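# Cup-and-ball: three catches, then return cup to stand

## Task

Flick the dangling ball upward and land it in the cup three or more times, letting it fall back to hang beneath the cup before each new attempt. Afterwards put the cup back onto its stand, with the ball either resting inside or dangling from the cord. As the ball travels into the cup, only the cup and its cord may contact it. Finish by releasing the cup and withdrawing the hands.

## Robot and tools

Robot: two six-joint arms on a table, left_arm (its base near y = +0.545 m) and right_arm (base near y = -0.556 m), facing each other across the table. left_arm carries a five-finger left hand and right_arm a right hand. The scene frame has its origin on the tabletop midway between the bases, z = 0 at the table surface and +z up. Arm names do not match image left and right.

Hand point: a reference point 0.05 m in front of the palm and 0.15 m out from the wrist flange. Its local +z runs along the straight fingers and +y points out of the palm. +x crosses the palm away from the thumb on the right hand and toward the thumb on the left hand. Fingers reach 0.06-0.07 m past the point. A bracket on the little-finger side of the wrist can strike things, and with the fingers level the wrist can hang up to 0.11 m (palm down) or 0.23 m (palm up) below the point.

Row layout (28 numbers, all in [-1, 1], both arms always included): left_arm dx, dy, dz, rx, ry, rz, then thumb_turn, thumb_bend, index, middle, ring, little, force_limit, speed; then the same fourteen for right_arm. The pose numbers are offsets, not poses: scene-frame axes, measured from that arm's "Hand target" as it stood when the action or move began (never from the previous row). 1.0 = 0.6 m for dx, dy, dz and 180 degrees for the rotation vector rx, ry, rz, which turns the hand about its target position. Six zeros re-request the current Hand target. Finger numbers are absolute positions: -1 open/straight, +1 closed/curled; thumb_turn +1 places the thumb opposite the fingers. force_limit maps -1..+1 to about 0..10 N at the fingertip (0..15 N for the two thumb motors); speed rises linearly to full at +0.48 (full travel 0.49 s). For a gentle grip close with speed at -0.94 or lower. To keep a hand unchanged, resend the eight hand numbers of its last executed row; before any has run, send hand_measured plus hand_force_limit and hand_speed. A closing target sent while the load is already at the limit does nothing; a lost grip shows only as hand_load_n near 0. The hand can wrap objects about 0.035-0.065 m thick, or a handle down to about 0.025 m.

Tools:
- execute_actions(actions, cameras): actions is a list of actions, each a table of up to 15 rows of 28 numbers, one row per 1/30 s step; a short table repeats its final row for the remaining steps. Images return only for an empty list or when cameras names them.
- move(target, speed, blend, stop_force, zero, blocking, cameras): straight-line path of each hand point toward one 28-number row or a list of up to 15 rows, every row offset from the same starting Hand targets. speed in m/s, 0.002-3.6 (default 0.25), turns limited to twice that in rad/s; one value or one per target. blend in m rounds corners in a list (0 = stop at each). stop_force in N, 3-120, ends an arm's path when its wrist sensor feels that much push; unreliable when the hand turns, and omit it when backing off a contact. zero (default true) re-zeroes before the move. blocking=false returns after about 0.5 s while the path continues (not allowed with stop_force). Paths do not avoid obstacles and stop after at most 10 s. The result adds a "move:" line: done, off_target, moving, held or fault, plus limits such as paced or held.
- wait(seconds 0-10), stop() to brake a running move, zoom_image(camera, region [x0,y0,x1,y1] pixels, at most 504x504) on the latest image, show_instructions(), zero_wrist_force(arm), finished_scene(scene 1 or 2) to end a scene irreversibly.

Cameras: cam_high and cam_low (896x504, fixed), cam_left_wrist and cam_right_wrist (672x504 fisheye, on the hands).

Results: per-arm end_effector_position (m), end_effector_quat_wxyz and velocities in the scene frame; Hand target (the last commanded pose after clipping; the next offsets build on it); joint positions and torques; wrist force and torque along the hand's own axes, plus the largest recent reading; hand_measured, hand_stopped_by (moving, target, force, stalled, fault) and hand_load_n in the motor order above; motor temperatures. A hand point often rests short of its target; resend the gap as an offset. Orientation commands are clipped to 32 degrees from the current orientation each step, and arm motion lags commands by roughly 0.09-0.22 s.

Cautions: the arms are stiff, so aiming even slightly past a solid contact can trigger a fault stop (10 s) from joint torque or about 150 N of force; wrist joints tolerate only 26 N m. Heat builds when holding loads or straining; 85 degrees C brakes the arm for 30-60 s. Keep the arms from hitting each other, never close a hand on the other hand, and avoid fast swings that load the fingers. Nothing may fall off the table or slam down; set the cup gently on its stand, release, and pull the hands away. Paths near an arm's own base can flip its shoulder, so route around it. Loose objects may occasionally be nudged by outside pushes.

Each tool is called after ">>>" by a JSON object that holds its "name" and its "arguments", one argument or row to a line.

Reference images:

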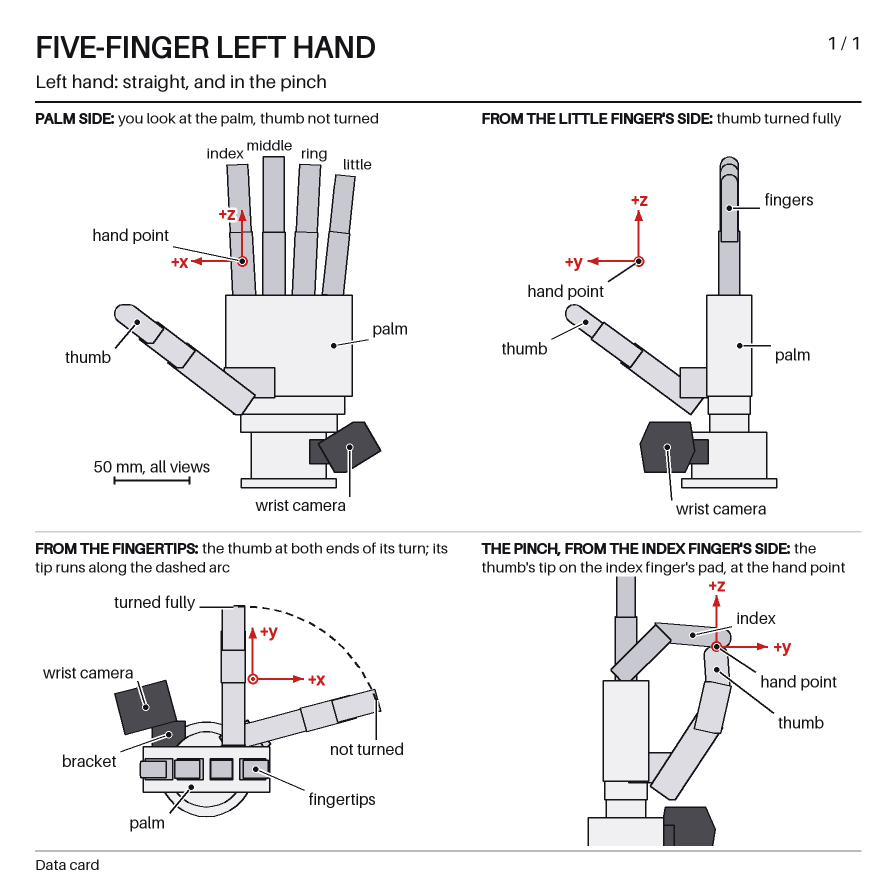

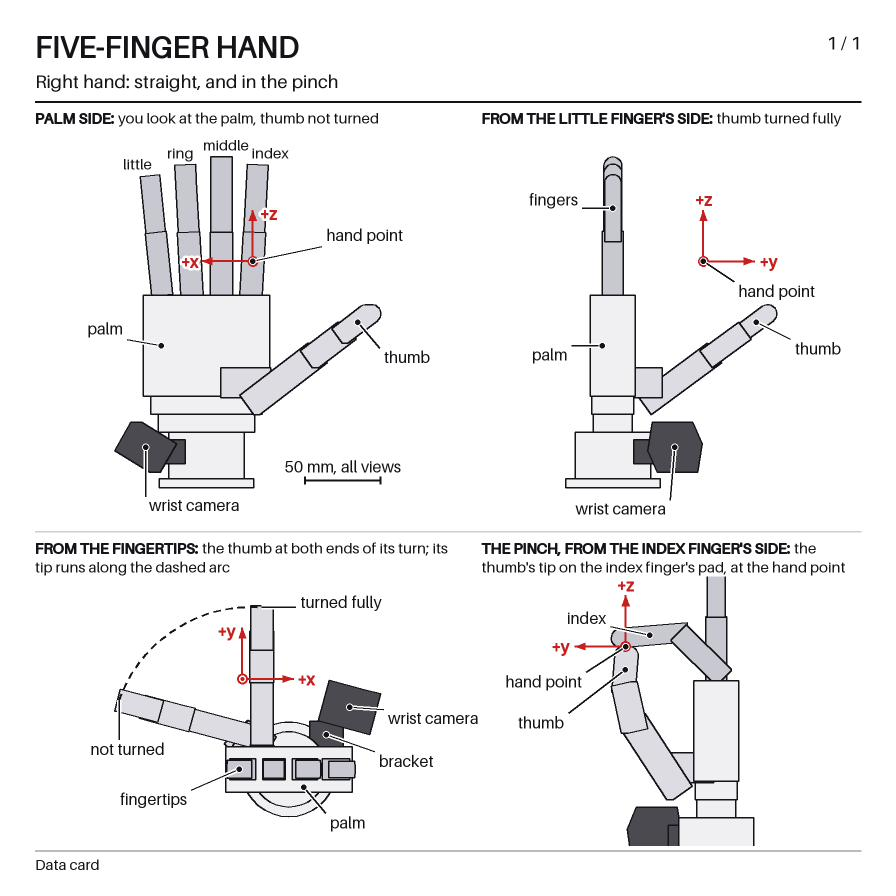

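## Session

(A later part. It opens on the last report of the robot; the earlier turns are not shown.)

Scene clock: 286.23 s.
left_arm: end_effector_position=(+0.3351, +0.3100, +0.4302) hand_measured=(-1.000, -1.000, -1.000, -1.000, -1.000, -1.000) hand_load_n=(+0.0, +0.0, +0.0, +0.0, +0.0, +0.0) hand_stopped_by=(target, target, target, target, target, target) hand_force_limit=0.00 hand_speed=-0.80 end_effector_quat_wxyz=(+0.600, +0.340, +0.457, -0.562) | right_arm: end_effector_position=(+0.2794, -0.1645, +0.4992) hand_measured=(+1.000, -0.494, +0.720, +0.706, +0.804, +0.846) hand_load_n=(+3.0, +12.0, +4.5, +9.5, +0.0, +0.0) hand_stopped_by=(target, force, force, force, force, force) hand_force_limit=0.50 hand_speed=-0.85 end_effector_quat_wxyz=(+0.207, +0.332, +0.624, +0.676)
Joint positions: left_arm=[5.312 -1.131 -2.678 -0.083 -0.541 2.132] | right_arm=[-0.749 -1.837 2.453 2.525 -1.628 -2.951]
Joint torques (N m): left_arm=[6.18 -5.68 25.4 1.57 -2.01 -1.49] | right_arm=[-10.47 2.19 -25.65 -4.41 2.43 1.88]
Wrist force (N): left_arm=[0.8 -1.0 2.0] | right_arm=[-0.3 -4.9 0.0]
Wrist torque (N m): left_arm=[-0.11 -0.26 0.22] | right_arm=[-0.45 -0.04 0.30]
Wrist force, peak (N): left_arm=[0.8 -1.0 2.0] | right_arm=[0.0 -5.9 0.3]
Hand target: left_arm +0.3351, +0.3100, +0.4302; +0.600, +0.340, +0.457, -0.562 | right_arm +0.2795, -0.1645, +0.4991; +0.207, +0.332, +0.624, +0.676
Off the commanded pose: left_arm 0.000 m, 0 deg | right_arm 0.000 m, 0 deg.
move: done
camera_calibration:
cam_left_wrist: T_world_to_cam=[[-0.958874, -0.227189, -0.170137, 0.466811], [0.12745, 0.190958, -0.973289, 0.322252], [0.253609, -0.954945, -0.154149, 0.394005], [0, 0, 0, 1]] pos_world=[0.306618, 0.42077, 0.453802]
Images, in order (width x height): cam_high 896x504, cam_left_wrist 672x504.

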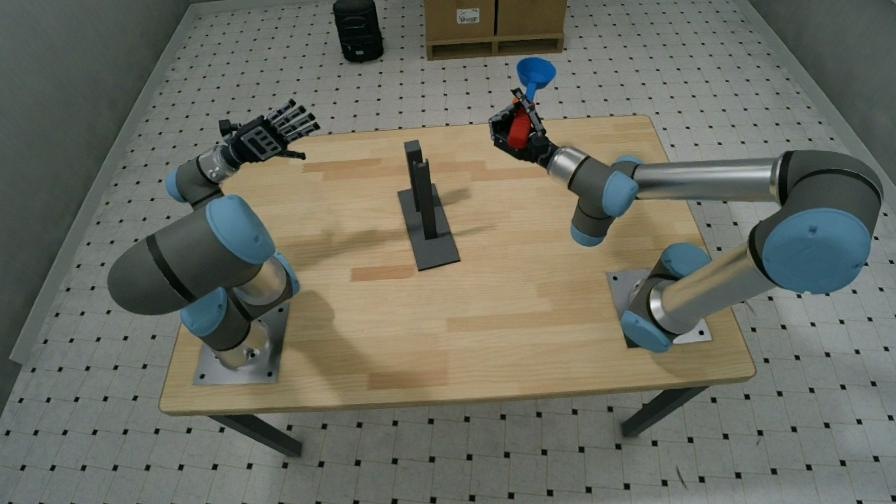

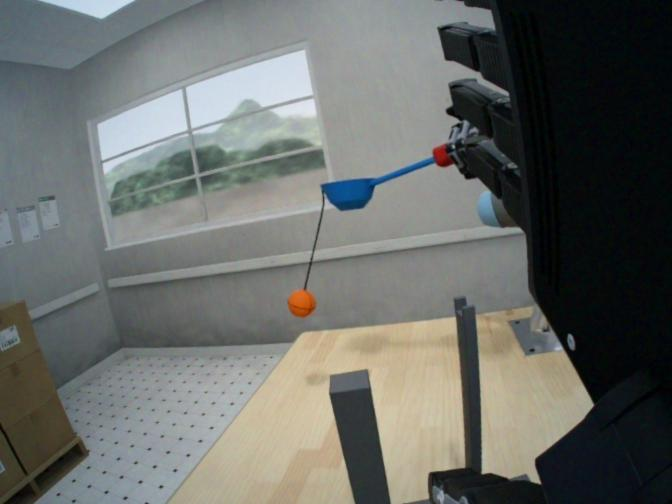

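>>> {"name": "move", "arguments": {
  "target": [0,0,0,0,0,0,-1,-1,-1,-1,-1,-1,0,-0.8,0,0,0,0,0,0,1,0.98,0.99,0.98,0.99,0.99,0.5,-0.85],
  "speed": 0.1,
  "cameras": ["cam_left_wrist", "cam_high", "cam_right_wrist"]
}}

Scene clock: 292.20 s.
left_arm: end_effector_position=(+0.3351, +0.3100, +0.4302) hand_measured=(-1.000, -1.000, -1.000, -1.000, -1.000, -1.000) hand_load_n=(+0.0, +0.0, +0.0, +0.0, +0.0, +0.0) hand_stopped_by=(target, target, target, target, target, target) hand_force_limit=0.00 hand_speed=-0.80 end_effector_quat_wxyz=(+0.600, +0.340, +0.457, -0.562) | right_arm: end_effector_position=(+0.2795, -0.1645, +0.4991) hand_measured=(+1.000, -0.494, +0.788, +0.706, +0.816, +0.926) hand_load_n=(+2.5, +12.0, +8.0, +9.0, +0.0, +10.5) hand_stopped_by=(target, force, force, force, force, force) hand_force_limit=0.50 hand_speed=-0.85 end_effector_quat_wxyz=(+0.207, +0.332, +0.624, +0.676)
Joint positions: left_arm=[5.312 -1.131 -2.678 -0.083 -0.541 2.132] | right_arm=[-0.749 -1.837 2.453 2.525 -1.628 -2.95]
Joint torques (N m): left_arm=[5.74 -6.41 25.85 1.53 -2.05 -1.38] | right_arm=[-0.76 -20.31 -11.02 -0.19 -1.08 -2.07]
Wrist force (N): left_arm=[0.7 -0.7 1.8] | right_arm=[-0.2 -5.1 0.0]
Wrist torque (N m): left_arm=[-0.05 -0.25 0.21] | right_arm=[-0.54 -0.01 0.31]
Wrist force, peak (N): left_arm=[0.4 -1.0 1.9] | right_arm=[0.9 -8.8 1.2]
Hand target: left_arm +0.3351, +0.3100, +0.4302; +0.600, +0.340, +0.457, -0.562 | right_arm +0.2795, -0.1645, +0.4991; +0.207, +0.332, +0.624, +0.676
Off the commanded pose: left_arm 0.000 m, 0 deg | right_arm 0.000 m, 0 deg.
move: done
camera_calibration:
cam_left_wrist: T_world_to_cam=[[-0.958874, -0.227189, -0.170137, 0.466811], [0.12745, 0.190958, -0.973289, 0.322252], [0.253609, -0.954945, -0.154149, 0.394005], [0, 0, 0, 1]] pos_world=[0.306618, 0.42077, 0.453802]
cam_right_wrist: T_world_to_cam=[[-0.0121718, 0.00311843, 0.999921, -0.494861], [0.280795, -0.959746, 0.00641119, -0.232934], [0.95969, 0.280851, 0.0108062, -0.11629], [0, 0, 0, 1]] pos_world=[0.170986, -0.189354, 0.497572]
Images, in order (width x height): cam_high 896x504, cam_left_wrist 672x504, cam_right_wrist 672x504.

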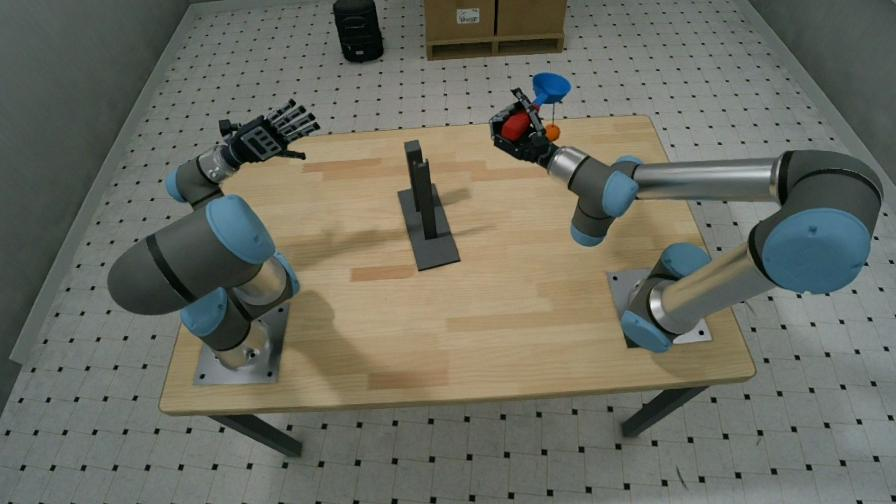

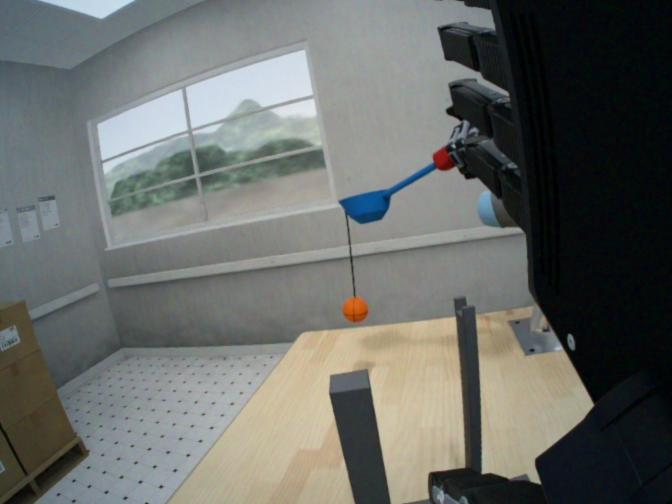

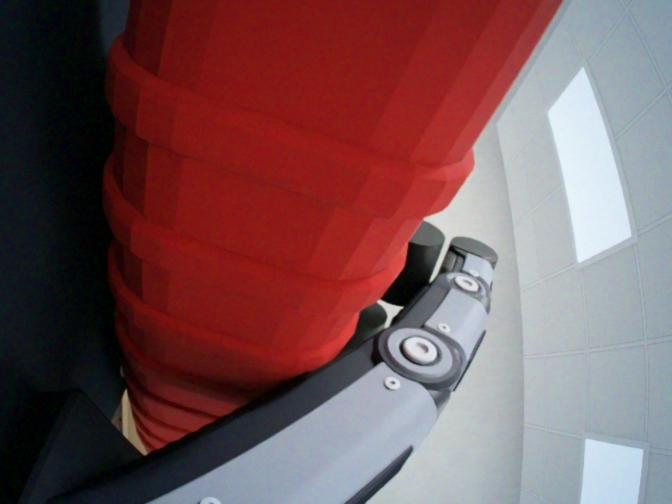

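>>> {"name": "zoom_image", "arguments": {
  "camera": "cam_left_wrist",
  "region": [310, 120, 490, 340]
}}

>>> {"name": "zoom_image", "arguments": {
  "camera": "cam_high",
  "region": [480, 50, 620, 170]
}}

Scaled by 2.291 from the camera's 672x504 image, which has a finer 960x720 frame.

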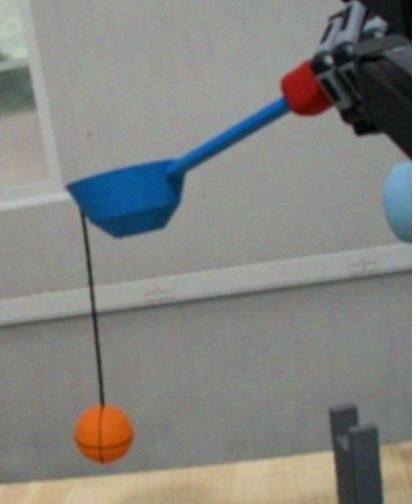

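Scaled by 3.600 from the camera's 896x504 image, which has a finer 1280x720 frame.

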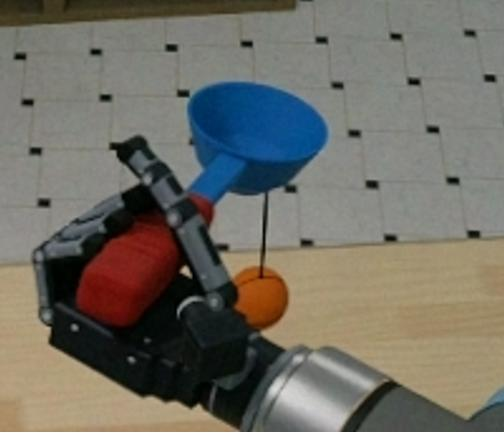

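>>> {"name": "move", "arguments": {
  "target": [0,0,0,0,0,0,-1,-1,-1,-1,-1,-1,0,-0.8,0,0,0.007,-0.0295,-0.0295,-0.0672,1,0.98,0.99,0.98,0.99,0.99,0.5,-0.85],
  "speed": 0.1,
  "cameras": ["cam_left_wrist", "cam_high"]
}}

>>> {"name": "zoom_image", "arguments": {
  "camera": "cam_left_wrist",
  "region": [310, 120, 490, 340]
}}

>>> {"name": "zoom_image", "arguments": {
  "camera": "cam_high",
  "region": [480, 50, 620, 170]
}}

Scene clock: 300.70 s.
left_arm: end_effector_position=(+0.3351, +0.3100, +0.4302) hand_measured=(-1.000, -1.000, -1.000, -1.000, -1.000, -1.000) hand_load_n=(+0.0, +0.0, +0.0, +0.0, +0.0, +0.0) hand_stopped_by=(target, target, target, target, target, target) hand_force_limit=0.00 hand_speed=-0.80 end_effector_quat_wxyz=(+0.600, +0.340, +0.457, -0.562) | right_arm: end_effector_position=(+0.2795, -0.1644, +0.5033) hand_measured=(+1.000, -0.494, +0.788, +0.706, +0.816, +0.926) hand_load_n=(+2.5, +12.0, +7.5, +9.0, +0.0, +10.0) hand_stopped_by=(target, force, force, force, force, force) hand_force_limit=0.50 hand_speed=-0.85 end_effector_quat_wxyz=(+0.321, +0.354, +0.606, +0.636)
Joint positions: left_arm=[5.312 -1.131 -2.678 -0.083 -0.541 2.132] | right_arm=[-0.568 -1.699 2.365 2.46 -2.019 -3.087]
Joint torques (N m): left_arm=[5.69 -4.63 25.63 1.51 -2.06 -1.5] | right_arm=[-9.23 -24.02 -9.86 0.52 -1.45 0.86]
Wrist force (N): left_arm=[0.6 -1.0 1.6] | right_arm=[0.3 -5.2 -0.7]
Wrist torque (N m): left_arm=[-0.10 -0.25 0.21] | right_arm=[-0.52 -0.06 0.21]
Wrist force, peak (N): left_arm=[0.3 -0.9 2.0] | right_arm=[0.6 -5.5 -0.4]
Hand target: left_arm +0.3351, +0.3100, +0.4302; +0.600, +0.340, +0.457, -0.562 | right_arm +0.2795, -0.1645, +0.5033; +0.321, +0.354, +0.606, +0.636
Off the commanded pose: left_arm 0.000 m, 0 deg | right_arm 0.000 m, 0 deg.
move: done
camera_calibration:
cam_left_wrist: T_world_to_cam=[[-0.958874, -0.227189, -0.170137, 0.466811], [0.12745, 0.190958, -0.973289, 0.322252], [0.253609, -0.954945, -0.154149, 0.394005], [0, 0, 0, 1]] pos_world=[0.306618, 0.42077, 0.453802]
Images, in order (width x height): cam_high 896x504, cam_left_wrist 672x504.

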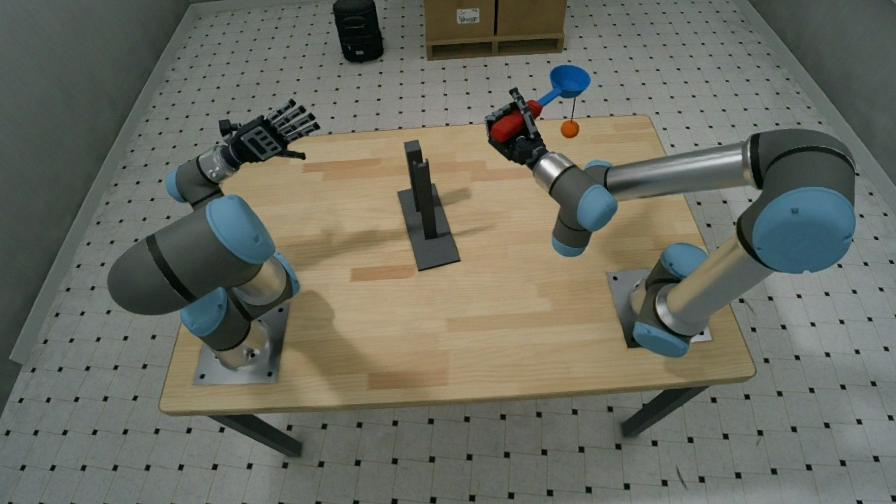

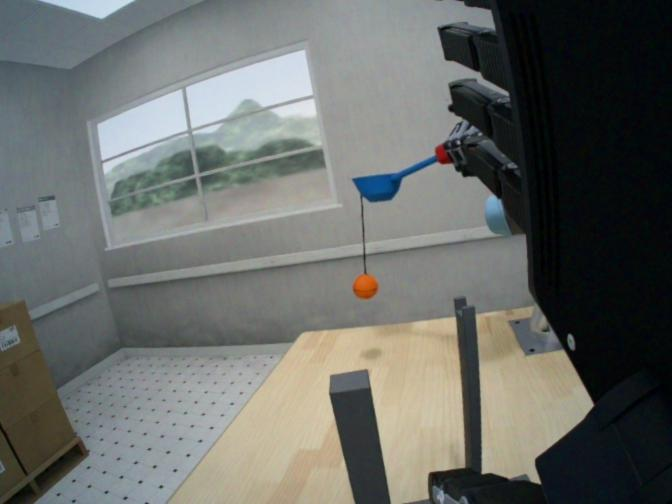

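Scaled by 2.291 from the camera's 672x504 image, which has a finer 960x720 frame.

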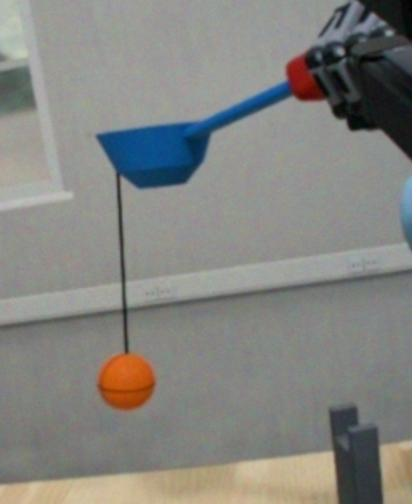

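Scaled by 3.600 from the camera's 896x504 image, which has a finer 1280x720 frame.

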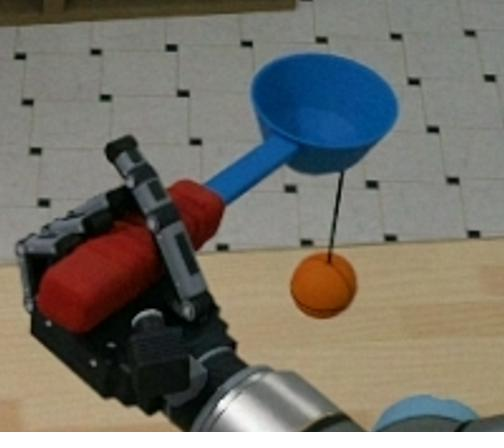

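>>> {"name": "move", "arguments": {
  "target": [0,0,0,0,0,0,-1,-1,-1,-1,-1,-1,0,-0.8,0,0,0,0,0,0,1,0.99,1.0,0.99,1.0,0.99,0.8,-0.9],
  "speed": 0.1,
  "cameras": ["cam_left_wrist", "cam_high"]
}}

>>> {"name": "zoom_image", "arguments": {
  "camera": "cam_left_wrist",
  "region": [310, 120, 490, 340]
}}

>>> {"name": "zoom_image", "arguments": {
  "camera": "cam_high",
  "region": [480, 50, 620, 170]
}}

Scene clock: 302.67 s.
left_arm: end_effector_position=(+0.3351, +0.3100, +0.4302) hand_measured=(-1.000, -1.000, -1.000, -1.000, -1.000, -1.000) hand_load_n=(+0.0, +0.0, +0.0, +0.0, +0.0, +0.0) hand_stopped_by=(target, target, target, target, target, target) hand_force_limit=0.00 hand_speed=-0.80 end_effector_quat_wxyz=(+0.600, +0.340, +0.457, -0.562) | right_arm: end_effector_position=(+0.2795, -0.1645, +0.5033) hand_measured=(+1.000, -0.490, +0.794, +0.712, +0.850, +0.926) hand_load_n=(+2.5, +13.5, +7.5, +14.0, +9.5, +4.0) hand_stopped_by=(target, force, force, force, force, force) hand_force_limit=0.80 hand_speed=-0.90 end_effector_quat_wxyz=(+0.321, +0.354, +0.606, +0.636)
Joint positions: left_arm=[5.312 -1.131 -2.678 -0.083 -0.541 2.132] | right_arm=[-0.568 -1.699 2.365 2.46 -2.02 -3.087]
Joint torques (N m): left_arm=[5.41 -5.26 25.74 1.49 -2.11 -1.31] | right_arm=[-9.72 -25 -9.96 0.57 -0.57 -1.61]
Wrist force (N): left_arm=[0.1 -0.8 1.7] | right_arm=[0.3 -5.1 -0.5]
Wrist torque (N m): left_arm=[-0.07 -0.17 0.18] | right_arm=[-0.54 -0.07 0.19]
Wrist force, peak (N): left_arm=[0.6 -0.8 1.8] | right_arm=[0.4 -5.6 -0.1]
Hand target: left_arm +0.3351, +0.3100, +0.4302; +0.600, +0.340, +0.457, -0.562 | right_arm +0.2795, -0.1645, +0.5033; +0.321, +0.354, +0.606, +0.636
Off the commanded pose: left_arm 0.000 m, 0 deg | right_arm 0.000 m, 0 deg.
move: done
camera_calibration:
cam_left_wrist: T_world_to_cam=[[-0.958874, -0.227189, -0.170137, 0.466811], [0.12745, 0.190958, -0.973289, 0.322252], [0.253609, -0.954945, -0.154149, 0.394005], [0, 0, 0, 1]] pos_world=[0.306618, 0.42077, 0.453802]
Images, in order (width x height): cam_high 896x504, cam_left_wrist 672x504.

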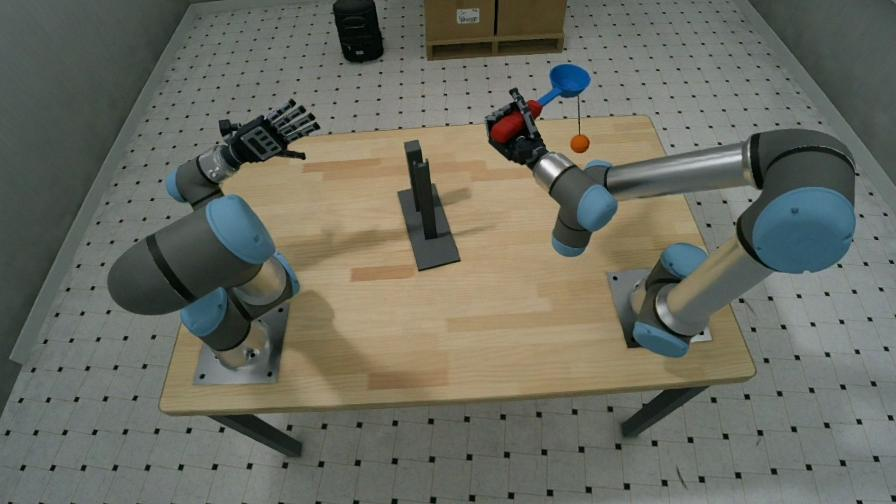

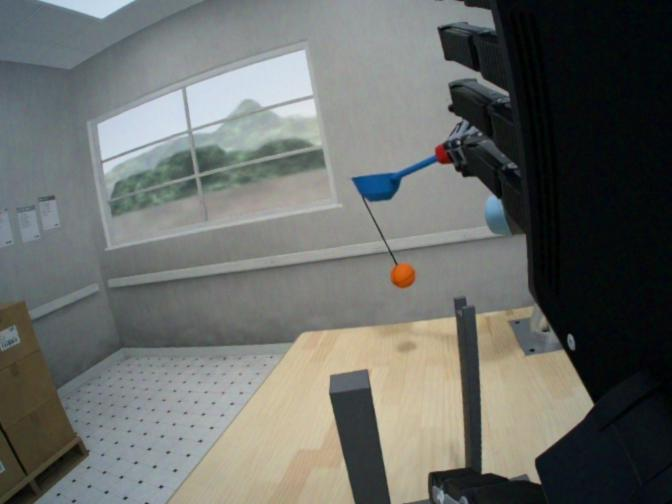

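Scaled by 2.291 from the camera's 672x504 image, which has a finer 960x720 frame.

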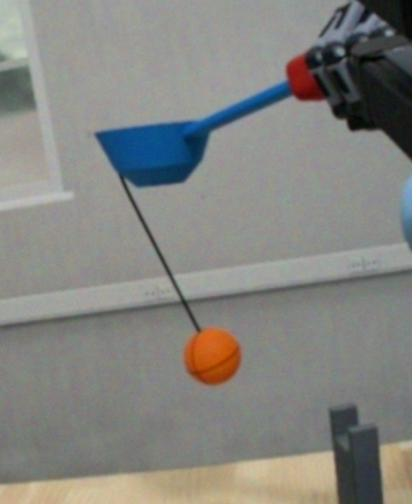

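Scaled by 3.600 from the camera's 896x504 image, which has a finer 1280x720 frame.

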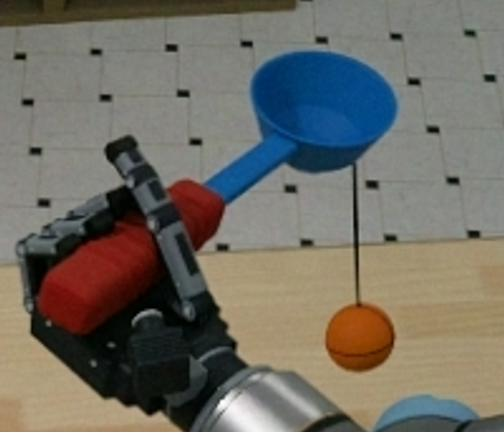

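>>> {"name": "move", "arguments": {
  "target": [
    [0,0,0,0,0,0,-1,-1,-1,-1,-1,-1,0,-0.8,0,0,-0.3350,0,0,0,1,0.99,1,0.99,1,0.99,0.8,-0.9],
    [0,0,0,0,0,0,-1,-1,-1,-1,-1,-1,0,-0.8,0,0,-0.3830,0,0,0,1,0.99,1,0.99,1,0.99,0.8,-0.9]
  ],
  "speed": [0.15,0.06]
}}

>>> {"name": "wait", "arguments": {
  "seconds": 1.5,
  "cameras": ["cam_left_wrist"]
}}

>>> {"name": "zoom_image", "arguments": {
  "camera": "cam_left_wrist",
  "region": [320, 250, 520, 450]
}}

Scene clock: 312.50 s.
left_arm: end_effector_position=(+0.3351, +0.3100, +0.4302) hand_measured=(-1.000, -1.000, -1.000, -1.000, -1.000, -1.000) hand_load_n=(+0.0, +0.0, +0.0, +0.0, +0.0, +0.0) hand_stopped_by=(target, target, target, target, target, target) hand_force_limit=0.00 hand_speed=-0.80 end_effector_quat_wxyz=(+0.600, +0.340, +0.457, -0.562) | right_arm: end_effector_position=(+0.2796, -0.1645, +0.2735) hand_measured=(+1.000, -0.490, +0.794, +0.712, +0.850, +0.926) hand_load_n=(+2.0, +13.5, +7.5, +14.5, +9.0, +3.5) hand_stopped_by=(target, force, force, force, force, force) hand_force_limit=0.80 hand_speed=-0.90 end_effector_quat_wxyz=(+0.321, +0.354, +0.606, +0.636)
Joint positions: left_arm=[5.312 -1.131 -2.678 -0.083 -0.541 2.132] | right_arm=[-0.568 -0.934 2.501 1.559 -2.02 -3.087]
Joint torques (N m): left_arm=[5.47 -5.85 25.87 1.19 -2.04 -1.43] | right_arm=[-9.86 -26.9 7.74 -0.71 2.01 -2.24]
Wrist force (N): left_arm=[0.5 -0.7 1.7] | right_arm=[0.3 -5.1 -0.8]
Wrist torque (N m): left_arm=[-0.05 -0.24 0.20] | right_arm=[-0.57 -0.03 0.27]
Wrist force, peak (N): left_arm=[0.7 -1.2 1.8] | right_arm=[0.0 -7.7 -0.3]
Hand target: left_arm +0.3351, +0.3100, +0.4302; +0.600, +0.340, +0.457, -0.562 | right_arm +0.2795, -0.1645, +0.2735; +0.321, +0.354, +0.606, +0.636
Off the commanded pose: left_arm 0.000 m, 0 deg | right_arm 0.000 m, 0 deg.
move: done

Scene clock: 314.00 s.
left_arm: end_effector_position=(+0.3351, +0.3100, +0.4302) hand_measured=(-1.000, -1.000, -1.000, -1.000, -1.000, -1.000) hand_load_n=(+0.0, +0.0, +0.0, +0.0, +0.0, +0.0) hand_stopped_by=(target, target, target, target, target, target) hand_force_limit=0.00 hand_speed=-0.80 end_effector_quat_wxyz=(+0.600, +0.340, +0.457, -0.562) | right_arm: end_effector_position=(+0.2795, -0.1645, +0.2735) hand_measured=(+1.000, -0.490, +0.794, +0.712, +0.850, +0.926) hand_load_n=(+2.0, +13.5, +7.5, +14.0, +9.0, +3.0) hand_stopped_by=(target, force, force, force, force, force) hand_force_limit=0.80 hand_speed=-0.90 end_effector_quat_wxyz=(+0.321, +0.354, +0.606, +0.636)
Joint positions: left_arm=[5.312 -1.131 -2.678 -0.083 -0.541 2.132] | right_arm=[-0.568 -0.934 2.501 1.559 -2.02 -3.087]
Joint torques (N m): left_arm=[5.56 -5.17 26.24 1.29 -2.03 -1.56] | right_arm=[-3.92 -16.42 9.22 -3.37 2.37 -2.06]
Wrist force (N): left_arm=[0.3 -0.6 1.7] | right_arm=[0.4 -5.0 -0.4]
Wrist torque (N m): left_arm=[-0.04 -0.21 0.18] | right_arm=[-0.59 -0.06 0.28]
Wrist force, peak (N): left_arm=[0.3 -1.0 1.9] | right_arm=[0.4 -5.3 -0.6]
Hand target: left_arm +0.3351, +0.3100, +0.4302; +0.600, +0.340, +0.457, -0.562 | right_arm +0.2795, -0.1645, +0.2735; +0.321, +0.354, +0.606, +0.636
Off the commanded pose: left_arm 0.000 m, 0 deg | right_arm 0.000 m, 0 deg.
wait: 1.50 s; at rest by 0.17 s
camera_calibration:
cam_left_wrist: T_world_to_cam=[[-0.958874, -0.227189, -0.170137, 0.466811], [0.12745, 0.190958, -0.973289, 0.322252], [0.253609, -0.954945, -0.154149, 0.394005], [0, 0, 0, 1]] pos_world=[0.306618, 0.42077, 0.453802]
Images, in order (width x height): cam_left_wrist 672x504.

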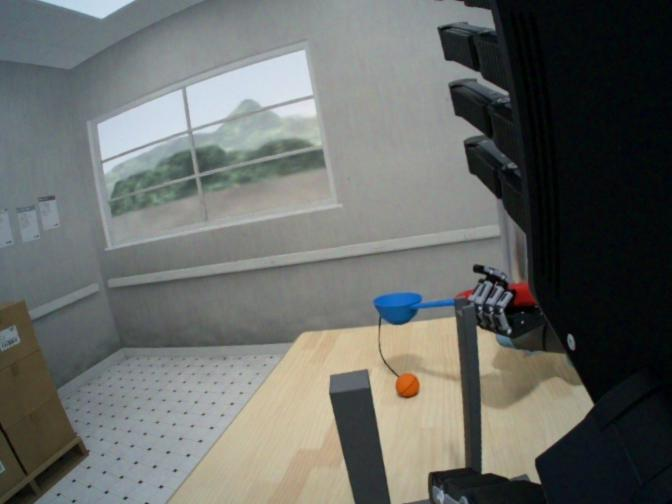

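Scaled by 2.520 from the camera's 672x504 image, which has a finer 960x720 frame.

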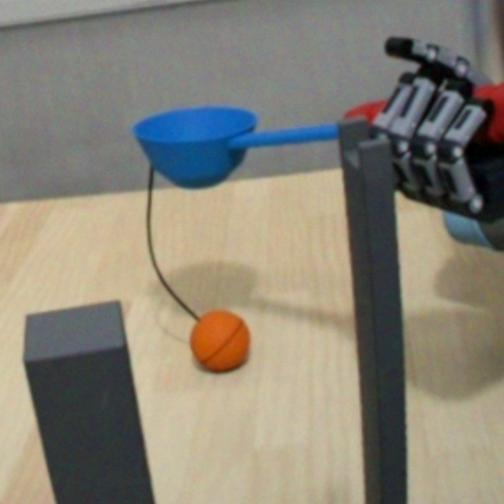

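>>> {"name": "move", "arguments": {
  "target": [0,0,0,0,0,0,-1,-1,-1,-1,-1,-1,0,-0.8,-0.0528,-0.0373,0.002,0,0,0,1,0.99,1,0.99,1,0.99,0.8,-0.9],
  "speed": 0.05
}}

>>> {"name": "wait", "arguments": {
  "seconds": 0.5,
  "cameras": ["cam_left_wrist"]
}}

>>> {"name": "zoom_image", "arguments": {
  "camera": "cam_left_wrist",
  "region": [320, 250, 520, 450]
}}

Scene clock: 317.70 s.
left_arm: end_effector_position=(+0.3351, +0.3100, +0.4302) hand_measured=(-1.000, -1.000, -1.000, -1.000, -1.000, -1.000) hand_load_n=(+0.0, +0.0, +0.0, +0.0, +0.0, +0.0) hand_stopped_by=(target, target, target, target, target, target) hand_force_limit=0.00 hand_speed=-0.80 end_effector_quat_wxyz=(+0.600, +0.340, +0.457, -0.562) | right_arm: end_effector_position=(+0.2478, -0.1870, +0.2747) hand_measured=(+1.000, -0.490, +0.794, +0.712, +0.850, +0.926) hand_load_n=(+2.5, +13.5, +7.5, +14.0, +9.0, +3.5) hand_stopped_by=(target, force, force, force, force, force) hand_force_limit=0.80 hand_speed=-0.90 end_effector_quat_wxyz=(+0.321, +0.354, +0.606, +0.636) end_effector_velocity=(+0.001, +0.002, +0.000) end_effector_angular_velocity=(-0.002, +0.001, +0.003)
Joint positions: left_arm=[5.312 -1.131 -2.678 -0.083 -0.541 2.132] | right_arm=[-0.499 -0.936 2.567 1.494 -2.089 -3.089]
Joint velocities: left_arm=[within noise] | right_arm=[-0.002 0 -0.002 0.004 0.005 0]
Joint torques (N m): left_arm=[6.07 -5.48 25.17 1.32 -2.04 -1.48] | right_arm=[-13.03 -16.09 -13.38 0.45 2.4 -1.91]
Wrist force (N): left_arm=[0.4 -0.9 1.6] | right_arm=[0.7 -4.6 -0.4]
Wrist torque (N m): left_arm=[-0.07 -0.23 0.20] | right_arm=[-0.51 -0.08 0.33]
Wrist force, peak (N): left_arm=[0.6 -1.0 1.9] | right_arm=[0.4 -5.2 -0.5]
Hand target: left_arm +0.3351, +0.3100, +0.4302; +0.600, +0.340, +0.457, -0.562 | right_arm +0.2478, -0.1869, +0.2747; +0.321, +0.354, +0.606, +0.636
Off the commanded pose: left_arm 0.000 m, 0 deg | right_arm 0.000 m, 0 deg.
move: done

Scene clock: 318.20 s.
left_arm: end_effector_position=(+0.3351, +0.3100, +0.4302) hand_measured=(-1.000, -1.000, -1.000, -1.000, -1.000, -1.000) hand_load_n=(+0.0, +0.0, +0.0, +0.0, +0.0, +0.0) hand_stopped_by=(target, target, target, target, target, target) hand_force_limit=0.00 hand_speed=-0.80 end_effector_quat_wxyz=(+0.600, +0.340, +0.457, -0.562) | right_arm: end_effector_position=(+0.2478, -0.1869, +0.2747) hand_measured=(+1.000, -0.490, +0.794, +0.712, +0.850, +0.926) hand_load_n=(+2.5, +13.5, +8.0, +14.0, +9.0, +3.5) hand_stopped_by=(target, force, force, force, force, force) hand_force_limit=0.80 hand_speed=-0.90 end_effector_quat_wxyz=(+0.321, +0.354, +0.606, +0.636)
Joint positions: left_arm=[5.312 -1.131 -2.678 -0.083 -0.541 2.132] | right_arm=[-0.499 -0.936 2.567 1.494 -2.089 -3.089]
Joint torques (N m): left_arm=[5.86 -5.2 25.07 1.4 -2.05 -1.59] | right_arm=[-11.09 -14.94 -12.67 0.67 1.84 -1.38]
Wrist force (N): left_arm=[0.2 -1.2 1.7] | right_arm=[0.4 -4.9 -0.5]
Wrist torque (N m): left_arm=[-0.12 -0.20 0.20] | right_arm=[-0.57 -0.05 0.30]
Wrist force, peak (N): left_arm=[0.2 -1.2 1.7] | right_arm=[0.2 -5.1 -0.8]
Hand target: left_arm +0.3351, +0.3100, +0.4302; +0.600, +0.340, +0.457, -0.562 | right_arm +0.2478, -0.1869, +0.2747; +0.321, +0.354, +0.606, +0.636
Off the commanded pose: left_arm 0.000 m, 0 deg | right_arm 0.000 m, 0 deg.
wait: 0.50 s; at rest by 0.17 s
camera_calibration:
cam_left_wrist: T_world_to_cam=[[-0.958874, -0.227189, -0.170137, 0.466811], [0.12745, 0.190958, -0.973289, 0.322252], [0.253609, -0.954945, -0.154149, 0.394005], [0, 0, 0, 1]] pos_world=[0.306618, 0.42077, 0.453802]
Images, in order (width x height): cam_left_wrist 672x504.

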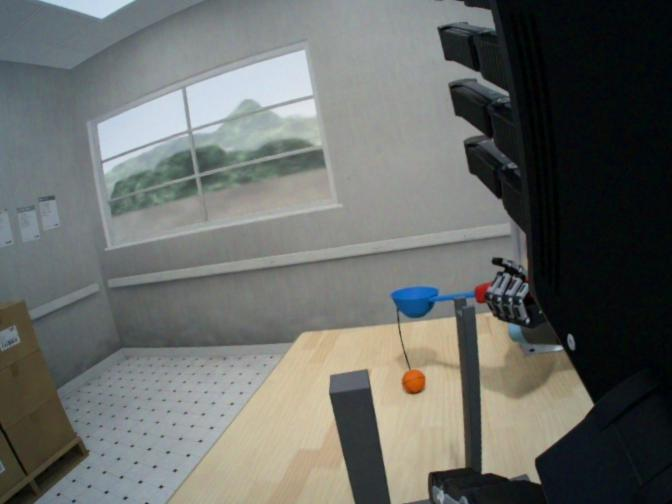

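Scaled by 2.520 from the camera's 672x504 image, which has a finer 960x720 frame.

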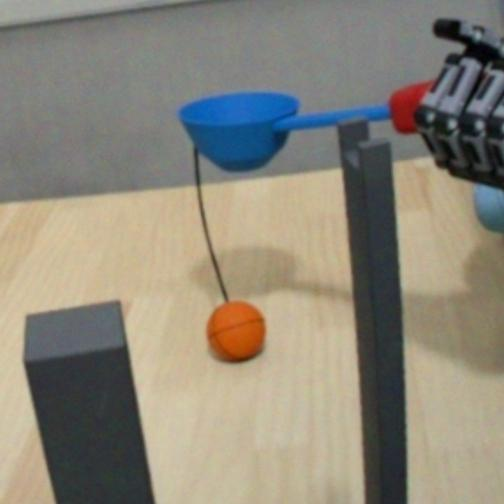

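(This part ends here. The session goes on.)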